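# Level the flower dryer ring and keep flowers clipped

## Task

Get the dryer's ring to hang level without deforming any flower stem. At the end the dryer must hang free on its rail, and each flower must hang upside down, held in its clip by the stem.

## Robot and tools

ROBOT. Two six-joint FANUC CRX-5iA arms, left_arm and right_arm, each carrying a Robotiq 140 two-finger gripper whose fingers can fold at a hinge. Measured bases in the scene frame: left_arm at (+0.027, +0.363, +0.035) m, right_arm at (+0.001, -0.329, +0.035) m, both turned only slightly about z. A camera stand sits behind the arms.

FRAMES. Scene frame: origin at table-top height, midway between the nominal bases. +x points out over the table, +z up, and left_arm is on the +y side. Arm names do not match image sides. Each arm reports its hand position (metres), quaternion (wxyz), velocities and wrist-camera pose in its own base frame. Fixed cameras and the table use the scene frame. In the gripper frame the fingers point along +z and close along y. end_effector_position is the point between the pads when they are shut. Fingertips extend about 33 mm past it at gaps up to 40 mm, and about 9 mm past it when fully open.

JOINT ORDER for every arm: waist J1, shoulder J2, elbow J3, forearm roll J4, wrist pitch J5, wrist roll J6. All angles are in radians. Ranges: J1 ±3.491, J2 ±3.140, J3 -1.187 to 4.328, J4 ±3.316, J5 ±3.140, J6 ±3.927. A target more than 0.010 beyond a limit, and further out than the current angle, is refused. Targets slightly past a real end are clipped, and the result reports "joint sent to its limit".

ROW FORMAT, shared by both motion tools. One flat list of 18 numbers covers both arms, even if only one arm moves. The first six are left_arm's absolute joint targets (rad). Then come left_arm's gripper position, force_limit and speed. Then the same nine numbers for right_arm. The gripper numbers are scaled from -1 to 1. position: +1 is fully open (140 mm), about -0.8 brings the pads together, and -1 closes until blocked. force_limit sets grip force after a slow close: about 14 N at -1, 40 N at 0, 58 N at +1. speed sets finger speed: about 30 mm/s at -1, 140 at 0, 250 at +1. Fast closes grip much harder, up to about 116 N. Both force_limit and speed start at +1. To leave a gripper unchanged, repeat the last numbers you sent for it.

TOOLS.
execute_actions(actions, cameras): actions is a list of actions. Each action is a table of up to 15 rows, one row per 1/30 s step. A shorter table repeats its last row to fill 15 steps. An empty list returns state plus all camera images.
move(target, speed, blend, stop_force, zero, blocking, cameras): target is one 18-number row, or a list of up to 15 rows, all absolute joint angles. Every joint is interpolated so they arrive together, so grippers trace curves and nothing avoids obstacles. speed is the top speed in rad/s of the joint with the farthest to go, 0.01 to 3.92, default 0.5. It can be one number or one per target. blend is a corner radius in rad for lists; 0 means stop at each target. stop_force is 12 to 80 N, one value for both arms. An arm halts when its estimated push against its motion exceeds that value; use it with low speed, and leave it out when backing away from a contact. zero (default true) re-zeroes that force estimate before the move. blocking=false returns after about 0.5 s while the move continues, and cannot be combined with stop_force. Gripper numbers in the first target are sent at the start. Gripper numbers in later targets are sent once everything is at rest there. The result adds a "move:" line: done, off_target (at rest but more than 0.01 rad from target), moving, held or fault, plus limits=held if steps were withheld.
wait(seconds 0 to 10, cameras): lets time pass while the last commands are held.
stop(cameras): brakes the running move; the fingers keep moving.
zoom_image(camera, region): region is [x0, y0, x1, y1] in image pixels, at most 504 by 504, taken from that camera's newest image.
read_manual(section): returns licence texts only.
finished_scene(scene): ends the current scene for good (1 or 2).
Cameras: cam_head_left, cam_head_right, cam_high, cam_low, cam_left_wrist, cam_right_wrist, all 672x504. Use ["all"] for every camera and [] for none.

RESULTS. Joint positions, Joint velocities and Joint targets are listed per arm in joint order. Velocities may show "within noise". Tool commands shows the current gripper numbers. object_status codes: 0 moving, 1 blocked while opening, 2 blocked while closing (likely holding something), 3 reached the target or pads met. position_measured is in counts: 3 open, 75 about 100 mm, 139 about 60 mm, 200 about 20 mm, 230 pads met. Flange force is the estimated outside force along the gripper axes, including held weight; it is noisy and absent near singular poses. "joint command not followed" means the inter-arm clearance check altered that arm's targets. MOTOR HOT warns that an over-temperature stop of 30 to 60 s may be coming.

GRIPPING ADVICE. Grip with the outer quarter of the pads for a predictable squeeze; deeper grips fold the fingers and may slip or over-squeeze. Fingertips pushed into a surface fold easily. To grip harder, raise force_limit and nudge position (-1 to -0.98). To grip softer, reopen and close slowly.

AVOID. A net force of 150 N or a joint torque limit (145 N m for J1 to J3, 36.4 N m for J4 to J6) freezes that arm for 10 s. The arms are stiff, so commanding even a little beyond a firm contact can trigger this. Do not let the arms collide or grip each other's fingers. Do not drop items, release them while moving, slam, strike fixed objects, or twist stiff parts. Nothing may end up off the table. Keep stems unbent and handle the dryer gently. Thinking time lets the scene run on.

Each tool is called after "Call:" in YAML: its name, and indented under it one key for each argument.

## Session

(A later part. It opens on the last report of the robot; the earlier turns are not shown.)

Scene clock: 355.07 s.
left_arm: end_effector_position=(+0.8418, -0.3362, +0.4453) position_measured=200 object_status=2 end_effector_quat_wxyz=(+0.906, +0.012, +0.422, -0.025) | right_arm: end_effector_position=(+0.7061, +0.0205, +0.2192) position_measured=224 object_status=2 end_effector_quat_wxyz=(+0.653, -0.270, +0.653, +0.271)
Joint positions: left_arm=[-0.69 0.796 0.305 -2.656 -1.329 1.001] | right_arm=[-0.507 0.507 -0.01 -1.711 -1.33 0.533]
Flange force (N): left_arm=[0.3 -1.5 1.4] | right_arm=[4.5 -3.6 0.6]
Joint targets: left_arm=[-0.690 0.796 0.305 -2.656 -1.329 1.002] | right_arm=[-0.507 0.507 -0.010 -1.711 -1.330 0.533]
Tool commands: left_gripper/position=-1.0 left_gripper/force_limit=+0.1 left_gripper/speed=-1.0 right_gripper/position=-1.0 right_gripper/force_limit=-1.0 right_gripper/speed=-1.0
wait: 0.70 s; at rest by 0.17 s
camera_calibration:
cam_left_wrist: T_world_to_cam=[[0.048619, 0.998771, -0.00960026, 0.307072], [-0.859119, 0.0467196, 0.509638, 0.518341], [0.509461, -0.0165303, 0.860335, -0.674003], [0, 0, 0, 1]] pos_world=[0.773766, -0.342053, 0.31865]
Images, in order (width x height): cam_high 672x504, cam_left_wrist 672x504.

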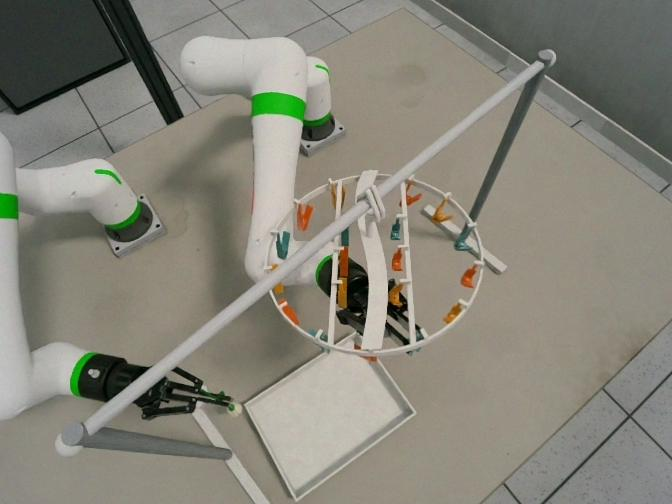

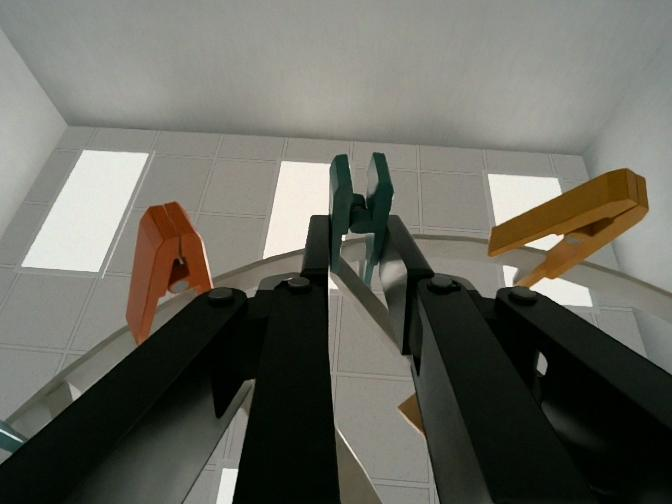

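Call:
move:
  target: [-0.69,0.796,0.305,-2.656,-1.329,1.0015,-1,0.1,-1,0.0269,0.7915,0.4922,-1.7836,-0.9655,0.3627,-1,-1,-1]
  speed: 0.15
  cameras: ["cam_left_wrist","cam_high","cam_low"]

Call:
zoom_image:
  camera: "cam_low"
  region: [290, 120, 410, 260]

Call:
zoom_image:
  camera: "cam_high"
  region: [350, 290, 470, 410]

Scene clock: 387.20 s.
left_arm: end_effector_position=(+0.8418, -0.3362, +0.4453) position_measured=200 object_status=2 end_effector_quat_wxyz=(+0.906, +0.012, +0.422, -0.025) | right_arm: end_effector_position=(+0.8684, +0.3374, +0.2243) position_measured=224 object_status=2 end_effector_quat_wxyz=(+0.626, -0.326, +0.628, +0.327)
Joint positions: left_arm=[-0.69 0.796 0.305 -2.656 -1.329 1.001] | right_arm=[0.027 0.791 0.492 -1.784 -0.966 0.363]
Flange force (N): left_arm=[2.5 -1.3 1.5] | right_arm=[4.6 -4.9 4.2]
Joint targets: left_arm=[-0.690 0.796 0.305 -2.656 -1.329 1.002] | right_arm=[0.027 0.791 0.492 -1.784 -0.966 0.363]
move: done
camera_calibration:
cam_left_wrist: T_world_to_cam=[[0.048619, 0.998771, -0.00960026, 0.307072], [-0.859119, 0.0467196, 0.509638, 0.518341], [0.509461, -0.0165303, 0.860335, -0.674003], [0, 0, 0, 1]] pos_world=[0.773766, -0.342053, 0.31865]
Images, in order (width x height): cam_high 672x504, cam_low 672x504, cam_left_wrist 672x504.

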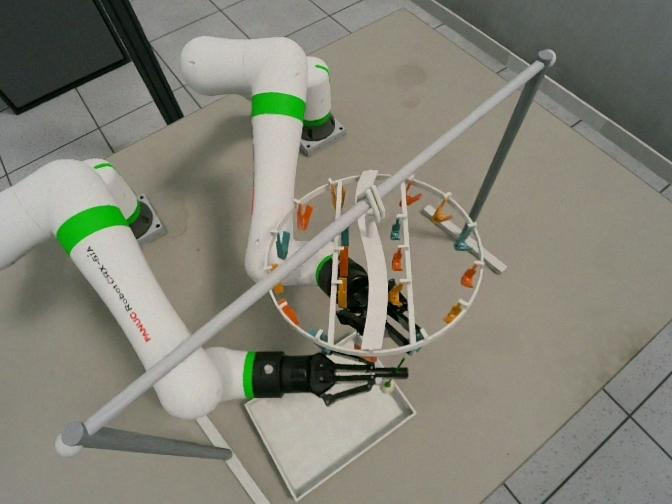

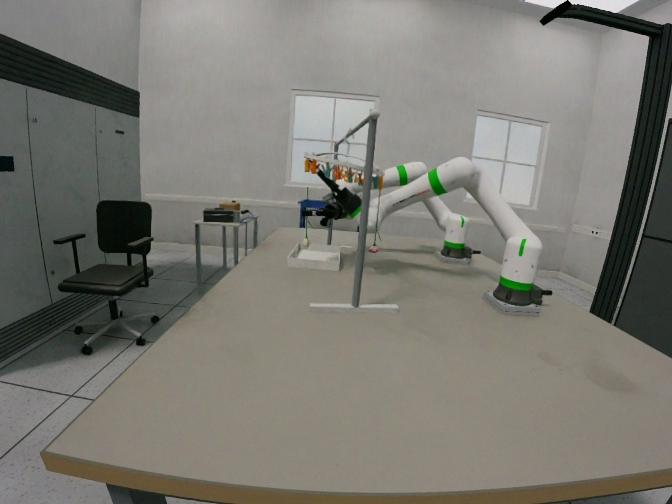

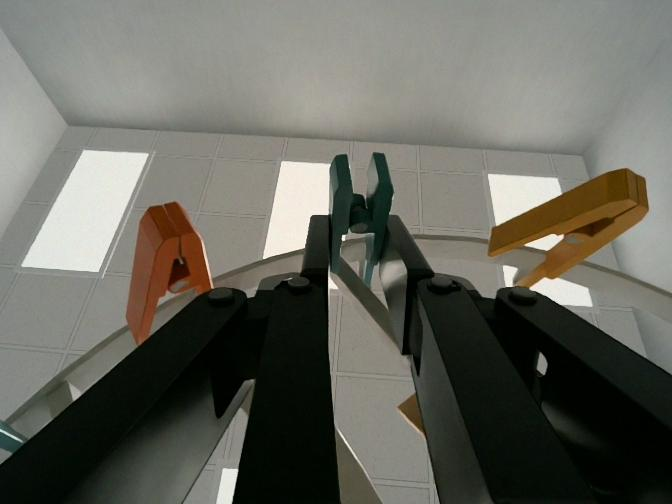

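Scaled by 3.600 from the camera's 672x504 image, which has a finer 960x720 frame.

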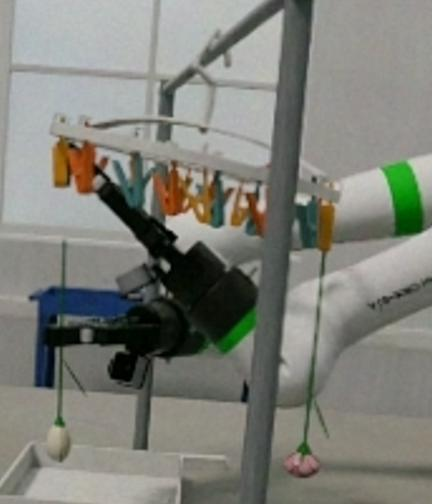

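Scaled by 4.200 from the camera's 672x504 image, which has a finer 960x720 frame.

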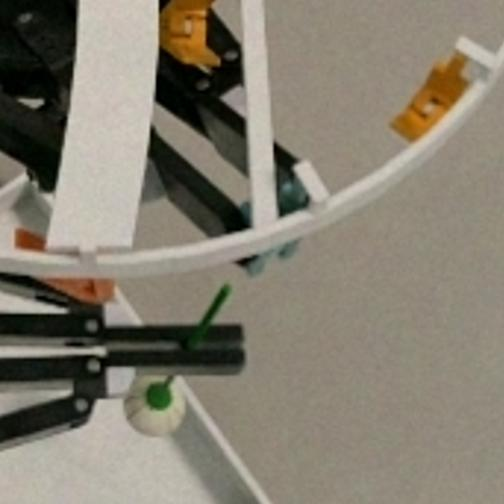

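Call:
move:
  target: [-0.69,0.796,0.305,-2.656,-1.329,1.0015,-1,0.1,-1,0.0351,0.7457,0.5075,-1.7443,-0.947,0.2921,-1,-1,-1]
  speed: 0.06
  cameras: ["cam_left_wrist","cam_high","cam_low"]

Call:
zoom_image:
  camera: "cam_left_wrist"
  region: [250, 0, 450, 200]

Call:
zoom_image:
  camera: "cam_high"
  region: [380, 320, 440, 380]

Scene clock: 396.13 s.
left_arm: end_effector_position=(+0.8418, -0.3362, +0.4453) position_measured=200 object_status=2 end_effector_quat_wxyz=(+0.906, +0.012, +0.422, -0.025) | right_arm: end_effector_position=(+0.8687, +0.3382, +0.2597) position_measured=224 object_status=2 end_effector_quat_wxyz=(+0.626, -0.327, +0.628, +0.327)
Joint positions: left_arm=[-0.69 0.796 0.305 -2.656 -1.329 1.001] | right_arm=[0.035 0.746 0.507 -1.744 -0.947 0.292]
Flange force (N): left_arm=[0.6 -1.6 0.9] | right_arm=[3.9 -5.2 2.3]
Joint targets: left_arm=[-0.690 0.796 0.305 -2.656 -1.329 1.002] | right_arm=[0.035 0.746 0.508 -1.744 -0.947 0.292]
move: done
camera_calibration:
cam_left_wrist: T_world_to_cam=[[0.048619, 0.998771, -0.00960026, 0.307072], [-0.859119, 0.0467196, 0.509638, 0.518341], [0.509461, -0.0165303, 0.860335, -0.674003], [0, 0, 0, 1]] pos_world=[0.773766, -0.342053, 0.31865]
Images, in order (width x height): cam_high 672x504, cam_low 672x504, cam_left_wrist 672x504.

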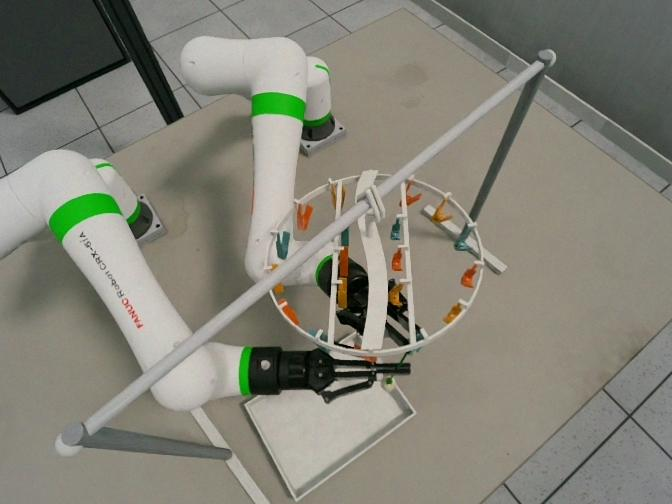

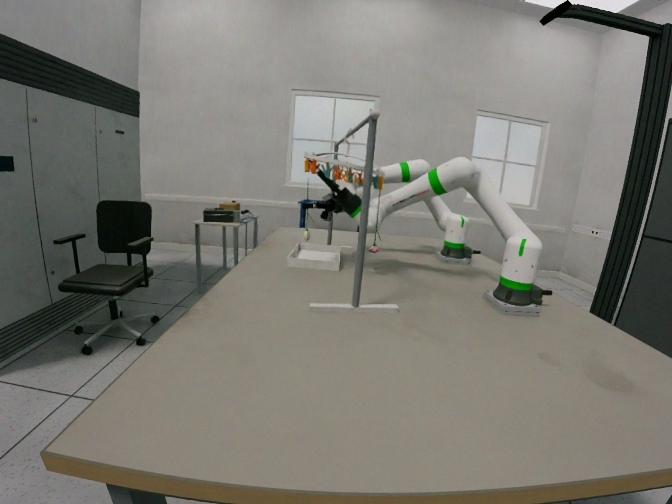

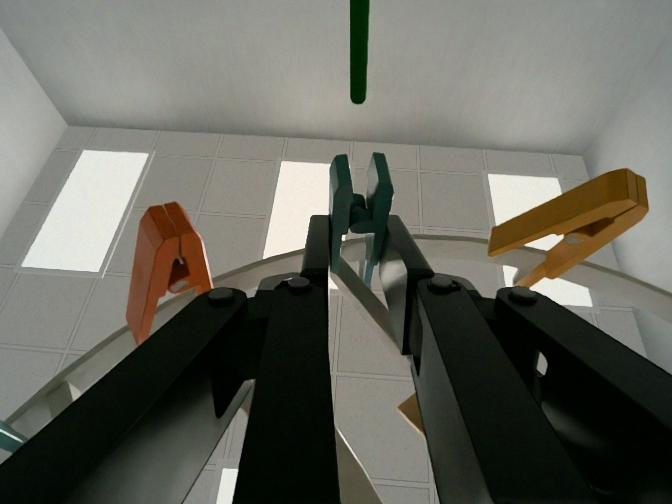

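Scaled by 2.520 from the camera's 672x504 image, which has a finer 960x720 frame.

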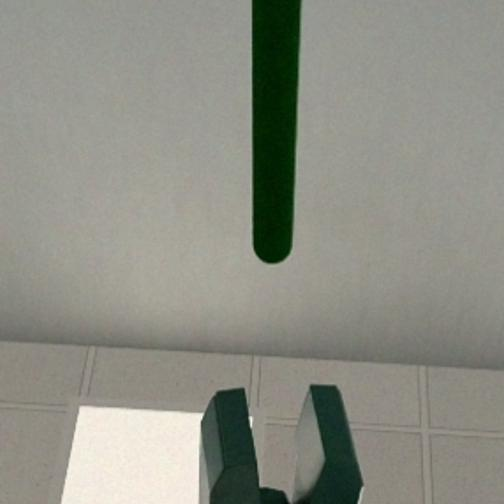

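Scaled by 8.400 from the camera's 672x504 image, which has a finer 960x720 frame.

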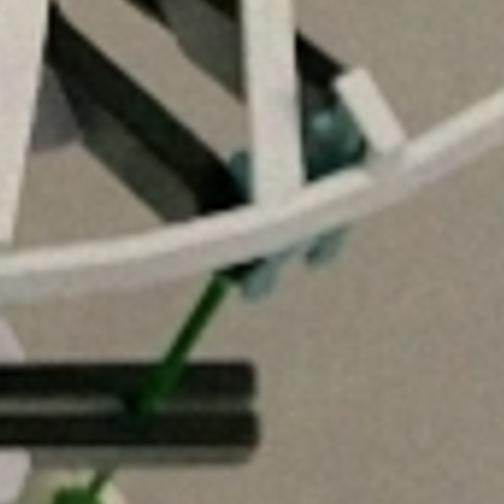

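Call:
move:
  target:
    - [-0.69,0.796,0.305,-2.656,-1.329,1.0015,-1,0.1,-1,0.0386,0.7664,0.5416,-1.7348,-0.9422,0.2761,-1,-1,-1]
    - [-0.69,0.796,0.305,-2.656,-1.329,1.0015,-1,0.1,-1,0.0433,0.7404,0.5503,-1.7125,-0.9317,0.236,-1,-1,-1]
  speed: 0.05
  cameras: ["cam_left_wrist","cam_high","cam_low"]

Call:
zoom_image:
  camera: "cam_left_wrist"
  region: [250, 60, 450, 260]

Call:
zoom_image:
  camera: "cam_high"
  region: [380, 320, 440, 380]

Scene clock: 420.47 s.
left_arm: end_effector_position=(+0.8418, -0.3362, +0.4453) position_measured=200 object_status=2 end_effector_quat_wxyz=(+0.906, +0.012, +0.422, -0.025) | right_arm: end_effector_position=(+0.8771, +0.3399, +0.2795) position_measured=224 object_status=2 end_effector_quat_wxyz=(+0.626, -0.327, +0.627, +0.327)
Joint positions: left_arm=[-0.69 0.796 0.305 -2.656 -1.329 1.001] | right_arm=[0.043 0.74 0.55 -1.713 -0.932 0.236]
Flange force (N): left_arm=[0.8 -1.1 1.2] | right_arm=[3.9 -5.4 3.5]
Joint targets: left_arm=[-0.690 0.796 0.305 -2.656 -1.329 1.002] | right_arm=[0.043 0.740 0.550 -1.712 -0.932 0.236]
move: done
camera_calibration:
cam_left_wrist: T_world_to_cam=[[0.048619, 0.998771, -0.00960026, 0.307072], [-0.859119, 0.0467196, 0.509638, 0.518341], [0.509461, -0.0165303, 0.860335, -0.674003], [0, 0, 0, 1]] pos_world=[0.773766, -0.342053, 0.31865]
Images, in order (width x height): cam_high 672x504, cam_low 672x504, cam_left_wrist 672x504.

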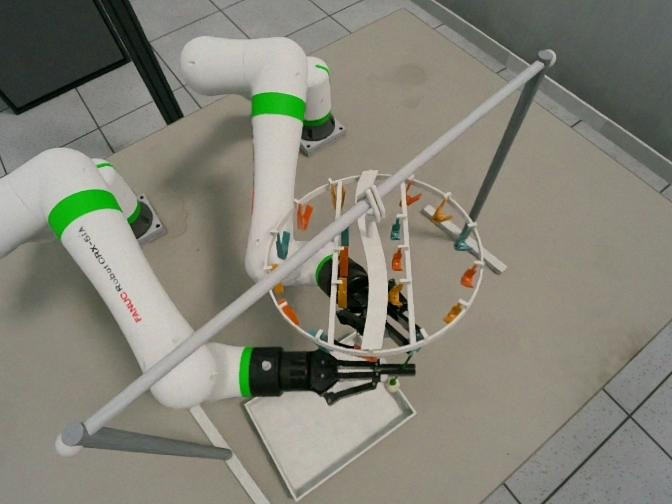

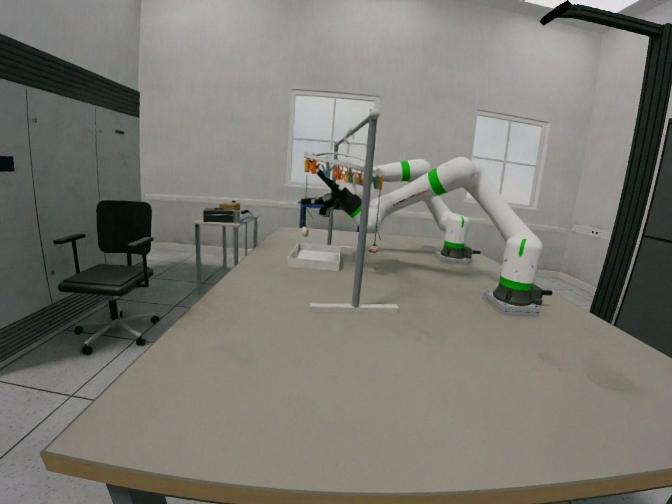

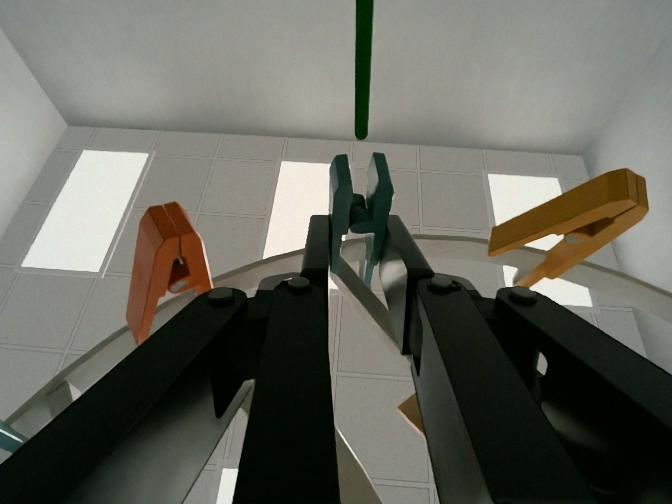

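Scaled by 2.520 from the camera's 672x504 image, which has a finer 960x720 frame.

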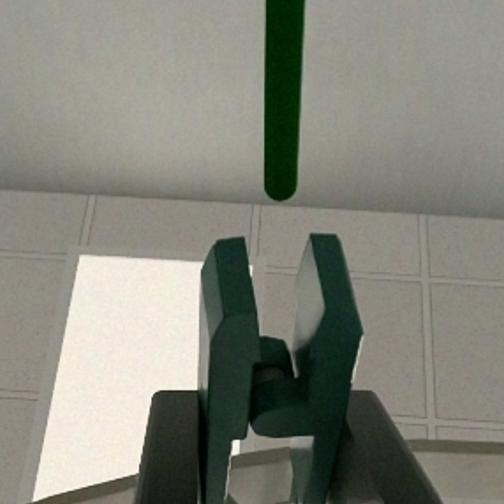

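Scaled by 8.400 from the camera's 672x504 image, which has a finer 960x720 frame.

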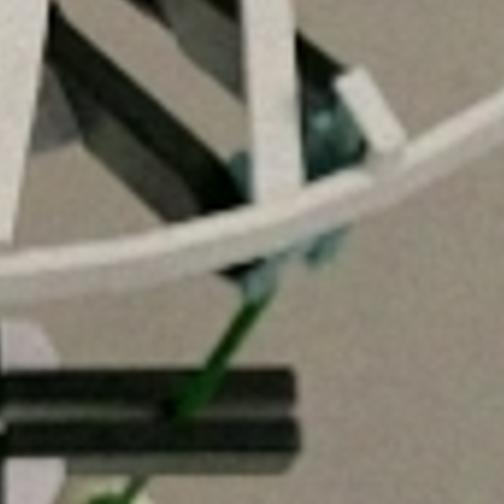

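Call:
move:
  target: [-0.69,0.796,0.305,-2.656,-1.329,1.0015,-1,0.1,-1,0.0482,0.713,0.5594,-1.6891,-0.9207,0.194,-1,-1,-1]
  speed: 0.05
  cameras: ["cam_left_wrist","cam_high","cam_low"]

Call:
zoom_image:
  camera: "cam_left_wrist"
  region: [250, 60, 450, 260]

Call:
zoom_image:
  camera: "cam_high"
  region: [380, 320, 440, 380]

Call:
zoom_image:
  camera: "cam_low"
  region: [290, 130, 370, 230]

Scene clock: 434.40 s.
left_arm: end_effector_position=(+0.8418, -0.3362, +0.4453) position_measured=200 object_status=2 end_effector_quat_wxyz=(+0.906, +0.012, +0.422, -0.025) | right_arm: end_effector_position=(+0.8764, +0.3398, +0.3018) position_measured=224 object_status=2 end_effector_quat_wxyz=(+0.627, -0.327, +0.627, +0.326)
Joint positions: left_arm=[-0.69 0.796 0.305 -2.656 -1.329 1.001] | right_arm=[0.048 0.713 0.559 -1.689 -0.921 0.194]
Flange force (N): left_arm=[0.6 -1.2 1.0] | right_arm=[3.9 -4.7 2.8]
Joint targets: left_arm=[-0.690 0.796 0.305 -2.656 -1.329 1.002] | right_arm=[0.048 0.713 0.559 -1.689 -0.921 0.194]
move: done
camera_calibration:
cam_left_wrist: T_world_to_cam=[[0.048619, 0.998771, -0.00960026, 0.307072], [-0.859119, 0.0467196, 0.509638, 0.518341], [0.509461, -0.0165303, 0.860335, -0.674003], [0, 0, 0, 1]] pos_world=[0.773766, -0.342053, 0.31865]
Images, in order (width x height): cam_high 672x504, cam_low 672x504, cam_left_wrist 672x504.

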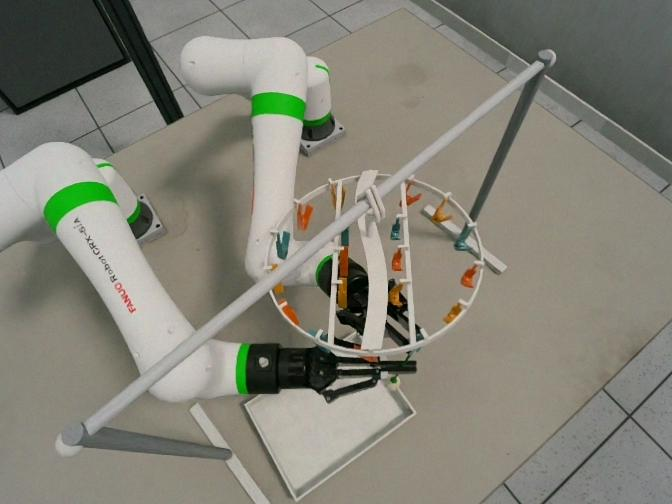

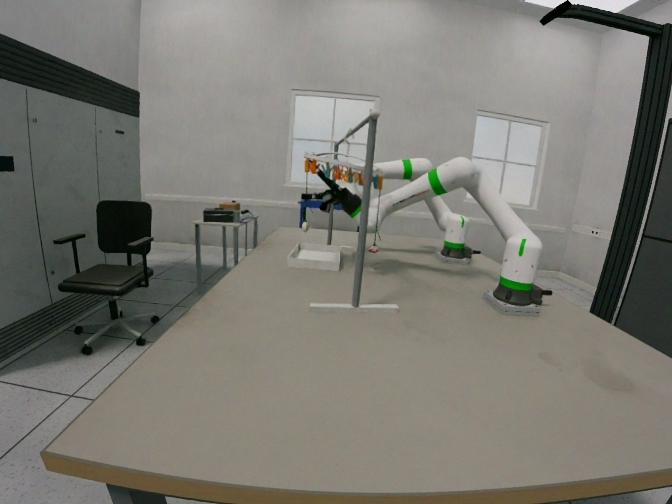

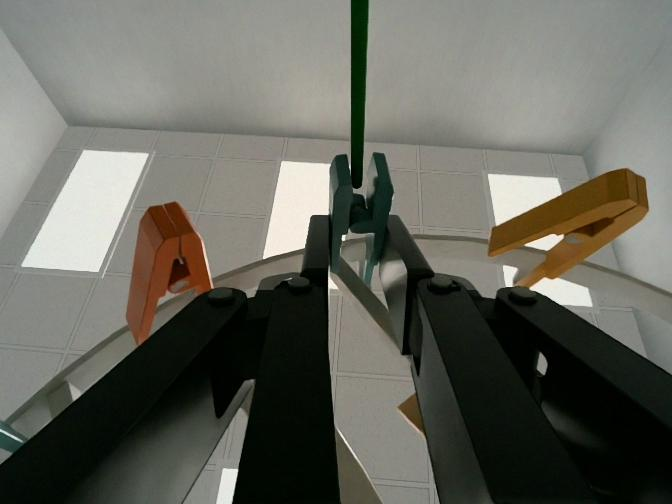

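Scaled by 2.520 from the camera's 672x504 image, which has a finer 960x720 frame.

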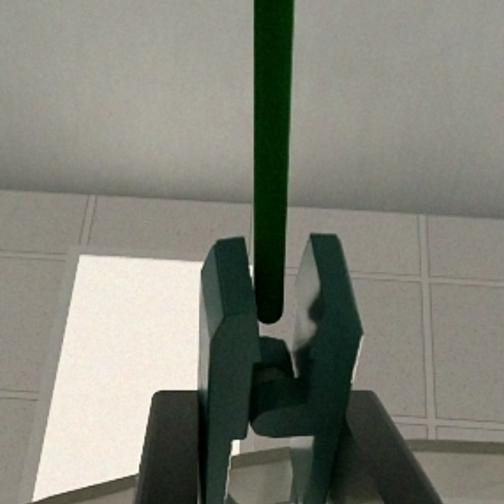

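Scaled by 8.400 from the camera's 672x504 image, which has a finer 960x720 frame.

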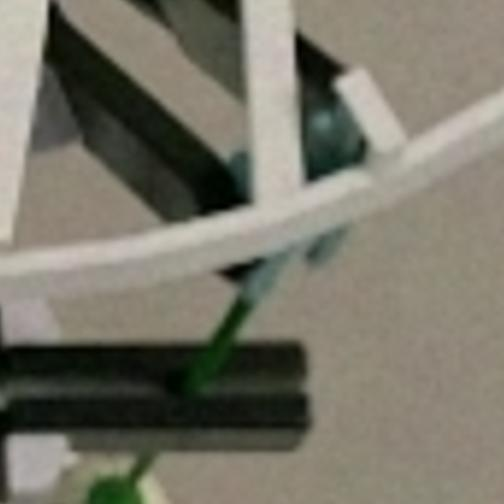

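Scaled by 5.040 from the camera's 672x504 image, which has a finer 960x720 frame.

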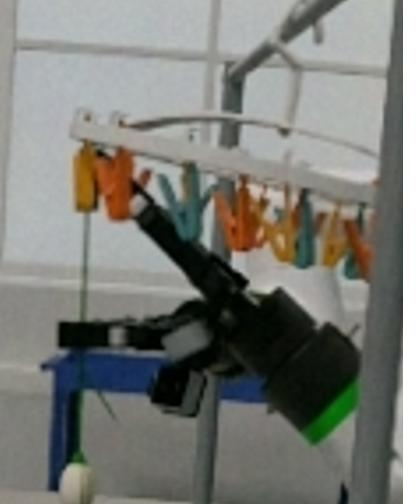

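Call:
move:
  target: [-0.69,0.796,0.305,-2.656,-1.329,1.0015,-0.3,-1,-1,0.0482,0.713,0.5594,-1.6891,-0.9207,0.194,-1,-1,-1]
  cameras: ["cam_left_wrist","cam_high"]

Call:
zoom_image:
  camera: "cam_left_wrist"
  region: [250, 60, 450, 260]

Call:
zoom_image:
  camera: "cam_high"
  region: [380, 320, 440, 380]

Scene clock: 442.00 s.
left_arm: end_effector_position=(+0.8418, -0.3362, +0.4453) position_measured=167 object_status=0 end_effector_quat_wxyz=(+0.906, +0.012, +0.422, -0.025) | right_arm: end_effector_position=(+0.8764, +0.3398, +0.3019) position_measured=224 object_status=2 end_effector_quat_wxyz=(+0.627, -0.327, +0.627, +0.326)
Joint positions: left_arm=[-0.69 0.796 0.305 -2.656 -1.329 1.001] | right_arm=[0.048 0.713 0.559 -1.689 -0.921 0.194]
Flange force (N): left_arm=[0.5 -0.9 1.1] | right_arm=[4.3 -5.5 3.8]
Joint targets: left_arm=[-0.690 0.796 0.305 -2.656 -1.329 1.002] | right_arm=[0.048 0.713 0.559 -1.689 -0.921 0.194]
move: done
camera_calibration:
cam_left_wrist: T_world_to_cam=[[0.048619, 0.998771, -0.00960026, 0.307072], [-0.859119, 0.0467196, 0.509638, 0.518341], [0.509461, -0.0165303, 0.860335, -0.674003], [0, 0, 0, 1]] pos_world=[0.773766, -0.342053, 0.31865]
Images, in order (width x height): cam_high 672x504, cam_left_wrist 672x504.

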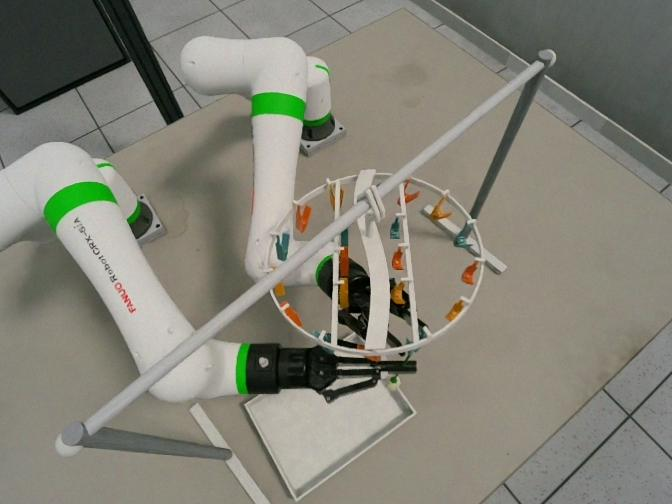

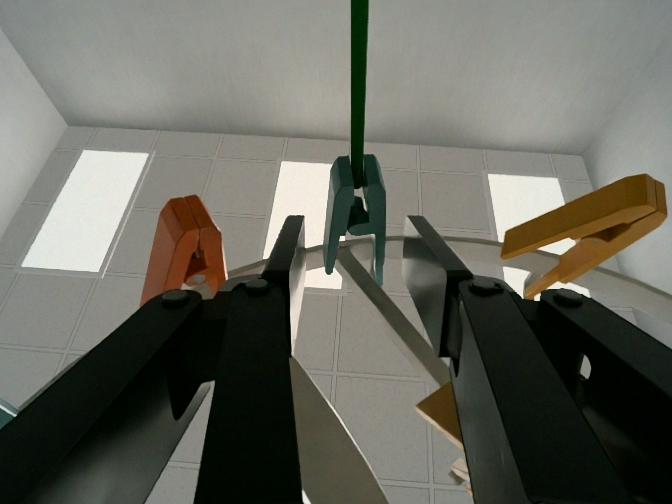

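Scaled by 2.520 from the camera's 672x504 image, which has a finer 960x720 frame.

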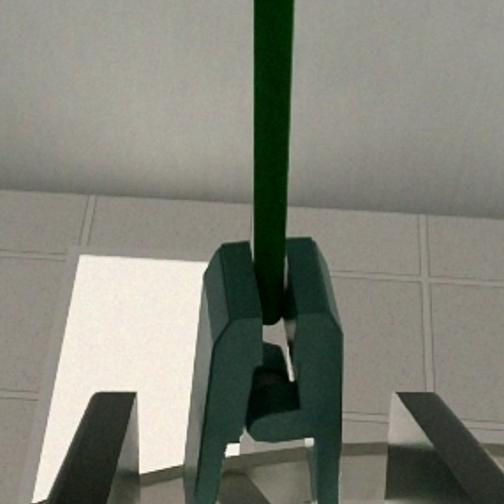

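Scaled by 8.400 from the camera's 672x504 image, which has a finer 960x720 frame.

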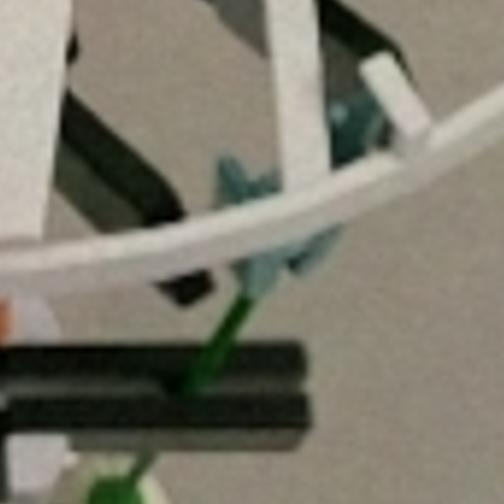

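Call:
move:
  target:
    - [-0.735,0.79,0.17,-2.636,-1.455,1.03,-0.3,-1,-1,0.0482,0.713,0.5594,-1.6891,-0.9207,0.194,-1,-1,-1]
    - [-0.8454,0.7836,-0.096,-2.617,-1.6947,1.1414,-0.3,-1,-1,0.0482,0.713,0.5594,-1.6891,-0.9207,0.194,-1,-1,-1]
    - [-1.0315,0.8954,-0.0906,-2.516,-1.825,1.138,-0.3,-1,-1,0.0482,0.713,0.5594,-1.6891,-0.9207,0.194,-1,-1,-1]
    - [-1.339,0.68,0.288,-1.81,-1.8675,0.26,-0.3,-1,-1,0.0482,0.713,0.5594,-1.6891,-0.9207,0.194,-1,-1,-1]
    - [-1.2,-0.1,0.1,-0.9,-1.9,0,-0.3,-1,-1,0.0482,0.713,0.5594,-1.6891,-0.9207,0.194,-1,-1,-1]
  speed: [0.12,0.25,0.3,0.3,0.5]
  blend: [0,0.05,0.05,0.05,0]

Call:
move:
  target: [-1.2,-0.1,0.1,-0.9,-1.9,0,-0.3,-1,-1,0.0397,0.7606,0.5435,-1.73,-0.9399,0.2674,-1,-1,-1]
  speed: 0.06
  cameras: ["cam_low","cam_high","cam_head_left"]

Call:
zoom_image:
  camera: "cam_low"
  region: [290, 120, 410, 260]

Call:
zoom_image:
  camera: "cam_high"
  region: [350, 290, 470, 410]

Scene clock: 467.60 s.
left_arm: end_effector_position=(+0.2904, -0.2406, +0.3501) position_measured=167 object_status=3 end_effector_quat_wxyz=(+0.402, -0.277, +0.862, +0.135) | right_arm: end_effector_position=(+0.8764, +0.3398, +0.3019) position_measured=224 object_status=2 end_effector_quat_wxyz=(+0.627, -0.327, +0.627, +0.326)
Joint positions: left_arm=[-1.2 -0.1 0.1 -0.9 -1.9 0] | right_arm=[0.048 0.713 0.559 -1.689 -0.921 0.194]
Flange force (N): left_arm=[-1.6 -1.8 0.2] | right_arm=[3.9 -4.7 3.1]
Joint targets: left_arm=[-1.200 -0.100 0.100 -0.900 -1.900 0.000] | right_arm=[0.048 0.713 0.559 -1.689 -0.921 0.194]
move: done

Scene clock: 469.10 s.
left_arm: end_effector_position=(+0.2904, -0.2406, +0.3501) position_measured=167 object_status=3 end_effector_quat_wxyz=(+0.402, -0.277, +0.862, +0.135) | right_arm: end_effector_position=(+0.8773, +0.3400, +0.2634) position_measured=224 object_status=2 end_effector_quat_wxyz=(+0.626, -0.327, +0.628, +0.327)
Joint positions: left_arm=[-1.2 -0.1 0.1 -0.9 -1.9 0] | right_arm=[0.04 0.761 0.544 -1.73 -0.94 0.267]
Flange force (N): left_arm=[-2.2 0.0 0.5] | right_arm=[3.4 -4.6 2.5]
Joint targets: left_arm=[-1.200 -0.100 0.100 -0.900 -1.900 0.000] | right_arm=[0.040 0.761 0.544 -1.730 -0.940 0.267]
move: done
Images, in order (width x height): cam_head_left 672x504, cam_high 672x504, cam_low 672x504.

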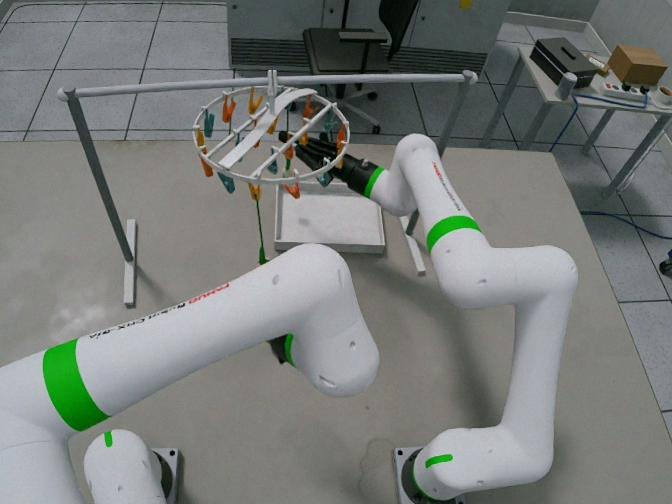

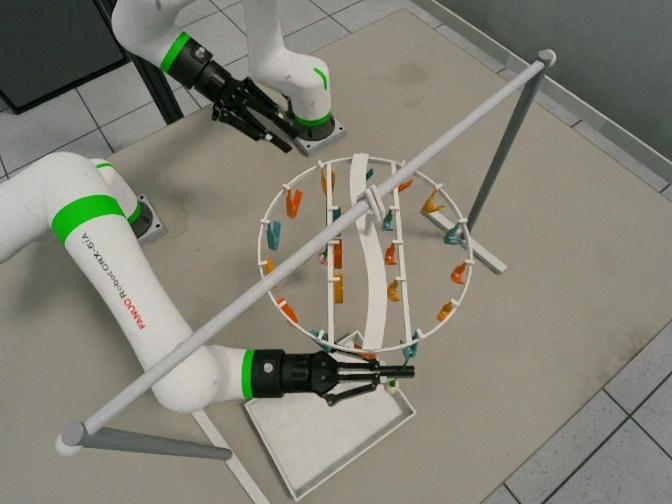

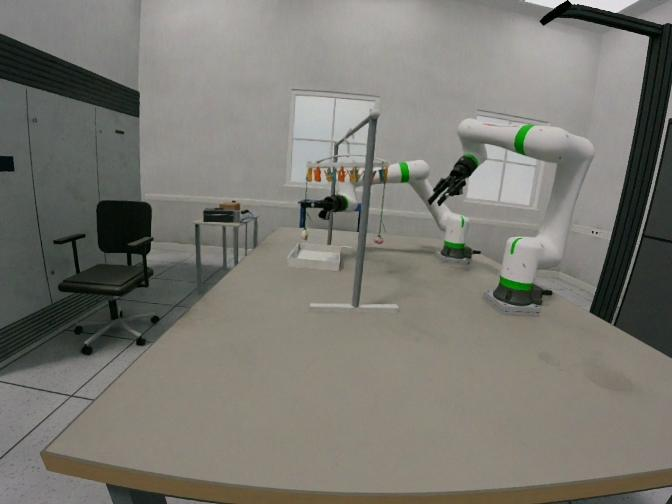

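Scaled by 3.600 from the camera's 672x504 image, which has a finer 960x720 frame.

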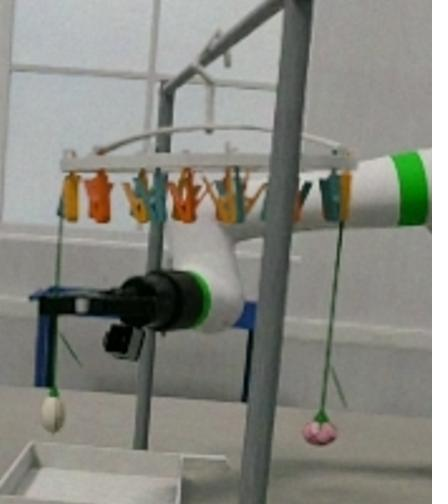

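Scaled by 4.200 from the camera's 672x504 image, which has a finer 960x720 frame.

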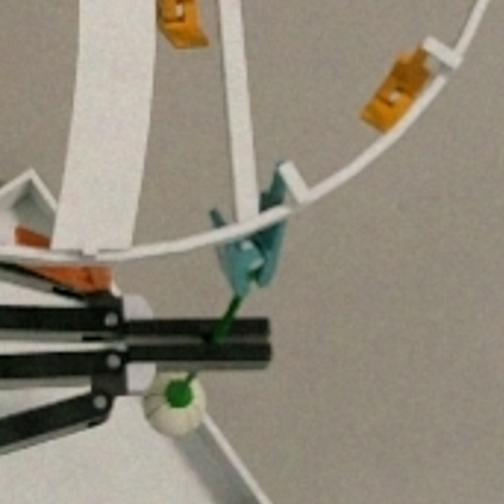

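Call:
move:
  target:
    - [-1.2,-0.1,0.1,-0.9,-1.9,0,-0.3,-1,-1,0.0422,0.7469,0.5481,-1.718,-0.9344,0.246,-1,-1,-1]
    - [-1.2,-0.1,0.1,-0.9,-1.9,0,-0.3,-1,-1,0.0422,0.7469,0.5481,-1.718,-0.9344,0.246,-0.4,-1,-1]
    - [-1.2,-0.1,0.1,-0.9,-1.9,0,-0.3,-1,-1,-0.11,0.5864,0.2697,-1.74,-1.0973,0.358,-0.4,-1,-1]
  speed: [0.06,0.1,0.1]

Call:
move:
  target: [-1.2,-0.1,0.1,-0.9,-1.9,0,-0.3,-1,-1,-0.538,0.4,-0.2,-1.65,-1.4,0.55,-0.4,-1,-1]
  speed: 0.3
  cameras: ["cam_low","cam_high","cam_head_left"]

Call:
zoom_image:
  camera: "cam_low"
  region: [290, 120, 410, 260]

Call:
zoom_image:
  camera: "cam_high"
  region: [240, 140, 490, 410]

Call:
zoom_image:
  camera: "cam_head_left"
  region: [190, 60, 370, 290]

Scene clock: 484.93 s.
left_arm: end_effector_position=(+0.2904, -0.2406, +0.3501) position_measured=167 object_status=3 end_effector_quat_wxyz=(+0.402, -0.277, +0.862, +0.135) | right_arm: end_effector_position=(+0.7988, +0.2485, +0.2710) position_measured=179 object_status=3 end_effector_quat_wxyz=(+0.627, -0.327, +0.627, +0.327)
Joint positions: left_arm=[-1.2 -0.1 0.1 -0.9 -1.9 0] | right_arm=[-0.11 0.586 0.27 -1.74 -1.097 0.358]
Flange force (N): left_arm=[-2.1 0.0 0.4] | right_arm=[4.4 -4.6 1.6]
Joint targets: left_arm=[-1.200 -0.100 0.100 -0.900 -1.900 0.000] | right_arm=[-0.110 0.586 0.270 -1.740 -1.097 0.358]
move: done

Scene clock: 486.87 s.
left_arm: end_effector_position=(+0.2904, -0.2406, +0.3501) position_measured=167 object_status=3 end_effector_quat_wxyz=(+0.402, -0.277, +0.862, +0.135) | right_arm: end_effector_position=(+0.6202, +0.0498, +0.2016) position_measured=179 object_status=3 end_effector_quat_wxyz=(+0.626, -0.278, +0.662, +0.303)
Joint positions: left_arm=[-1.2 -0.1 0.1 -0.9 -1.9 0] | right_arm=[-0.538 0.4 -0.2 -1.65 -1.4 0.55]
Flange force (N): left_arm=[-1.7 -1.3 0.3] | right_arm=[5.0 -3.6 0.3]
Joint targets: left_arm=[-1.200 -0.100 0.100 -0.900 -1.900 0.000] | right_arm=[-0.538 0.400 -0.200 -1.650 -1.400 0.550]
move: done
Images, in order (width x height): cam_head_left 672x504, cam_high 672x504, cam_low 672x504.

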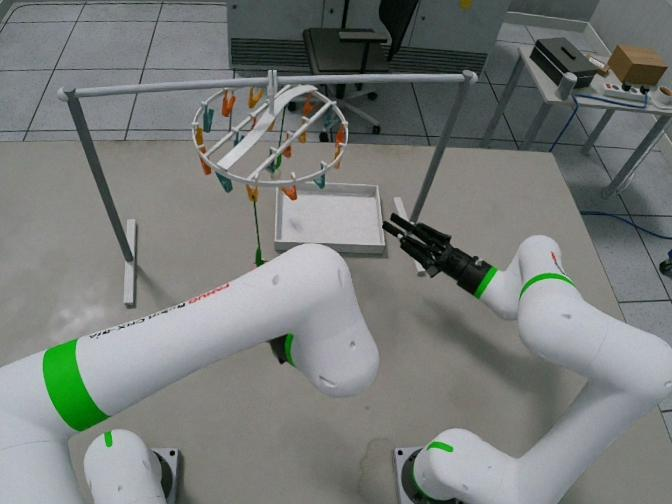

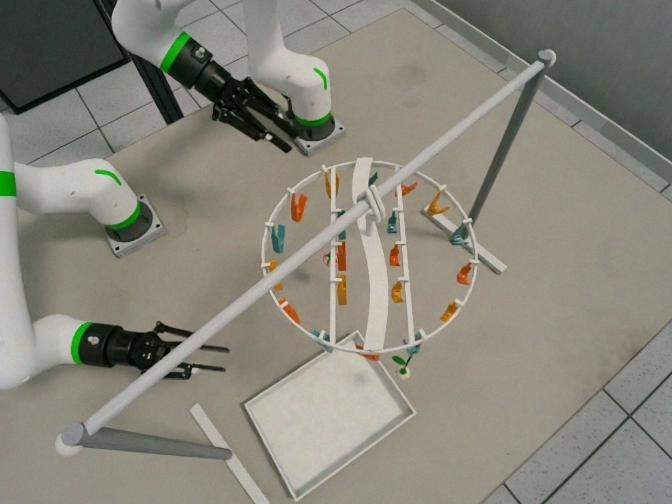

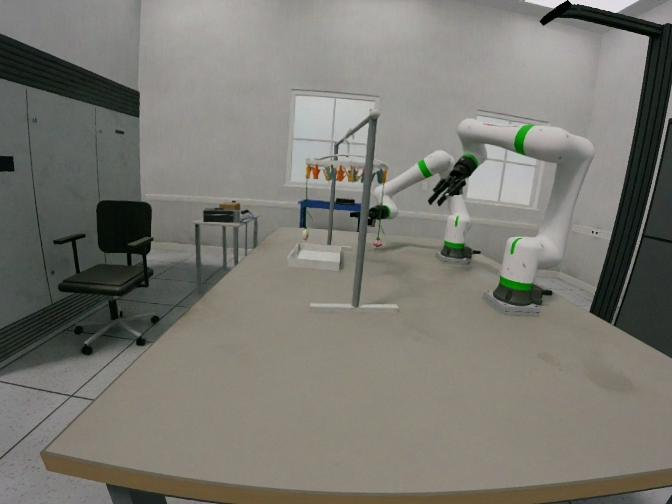

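Scaled by 3.600 from the camera's 672x504 image, which has a finer 960x720 frame.

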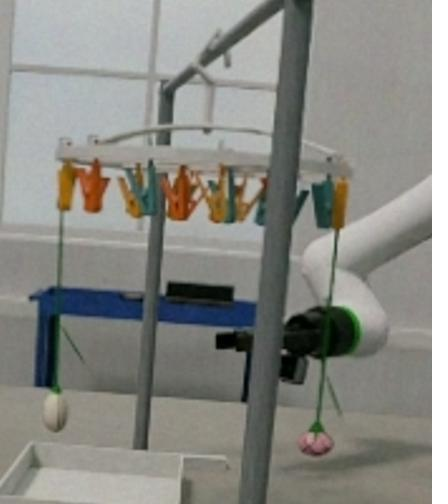

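Scaled by 1.867 from the camera's 672x504 image, which has a finer 960x720 frame.

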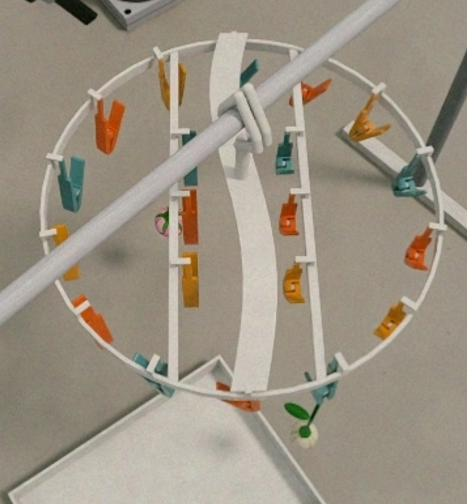

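Scaled by 2.191 from the camera's 672x504 image, which has a finer 960x720 frame.

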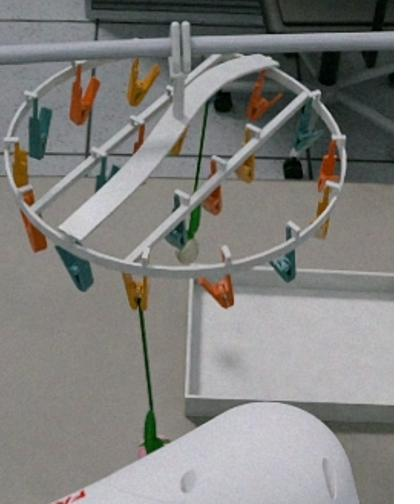

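Call:
wait:
  seconds: 5
  cameras: ["cam_low","cam_high"]

Call:
zoom_image:
  camera: "cam_low"
  region: [290, 130, 400, 200]

Scene clock: 504.37 s.
left_arm: end_effector_position=(+0.2904, -0.2406, +0.3501) position_measured=167 object_status=3 end_effector_quat_wxyz=(+0.402, -0.277, +0.862, +0.135) | right_arm: end_effector_position=(+0.6202, +0.0497, +0.2016) position_measured=179 object_status=3 end_effector_quat_wxyz=(+0.626, -0.278, +0.662, +0.303)
Joint positions: left_arm=[-1.2 -0.1 0.1 -0.9 -1.9 0] | right_arm=[-0.538 0.4 -0.2 -1.65 -1.4 0.55]
Flange force (N): left_arm=[-2.1 -0.7 -0.2] | right_arm=[5.0 -4.5 -0.5]
Joint targets: left_arm=[-1.200 -0.100 0.100 -0.900 -1.900 0.000] | right_arm=[-0.538 0.400 -0.200 -1.650 -1.400 0.550]
Tool commands: left_gripper/position=-0.3 left_gripper/force_limit=-1.0 left_gripper/speed=-1.0 right_gripper/position=-0.4 right_gripper/force_limit=-1.0 right_gripper/speed=-1.0
wait: 5.00 s; at rest from the start
Images, in order (width x height): cam_high 672x504, cam_low 672x504.

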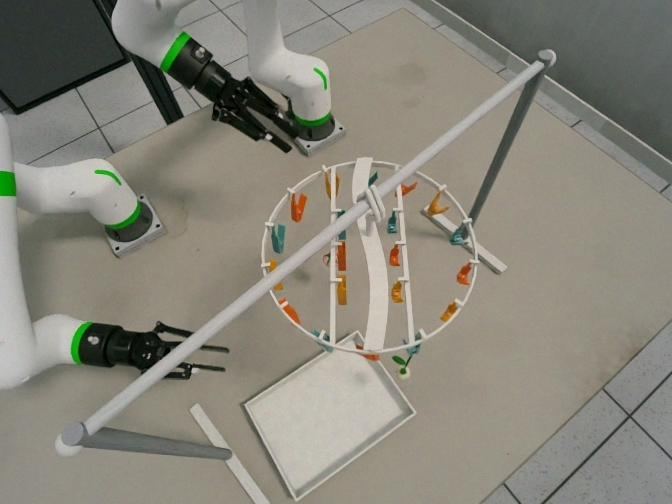

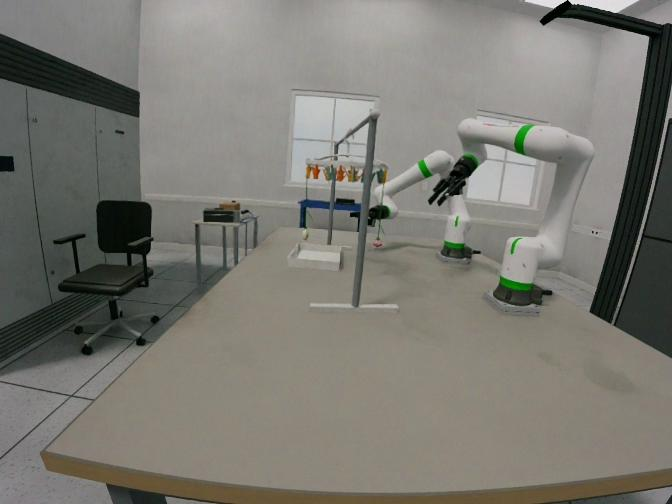

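Scaled by 4.582 from the camera's 672x504 image, which has a finer 960x720 frame.

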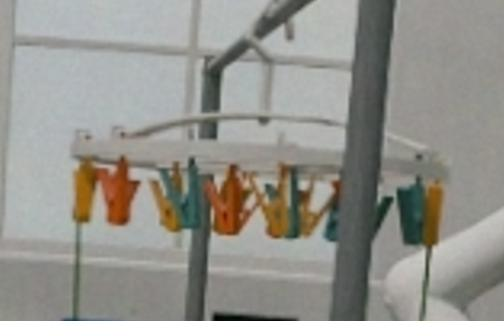

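Call:
finished_scene:
  scene: 2

The scene is finished: the task was done.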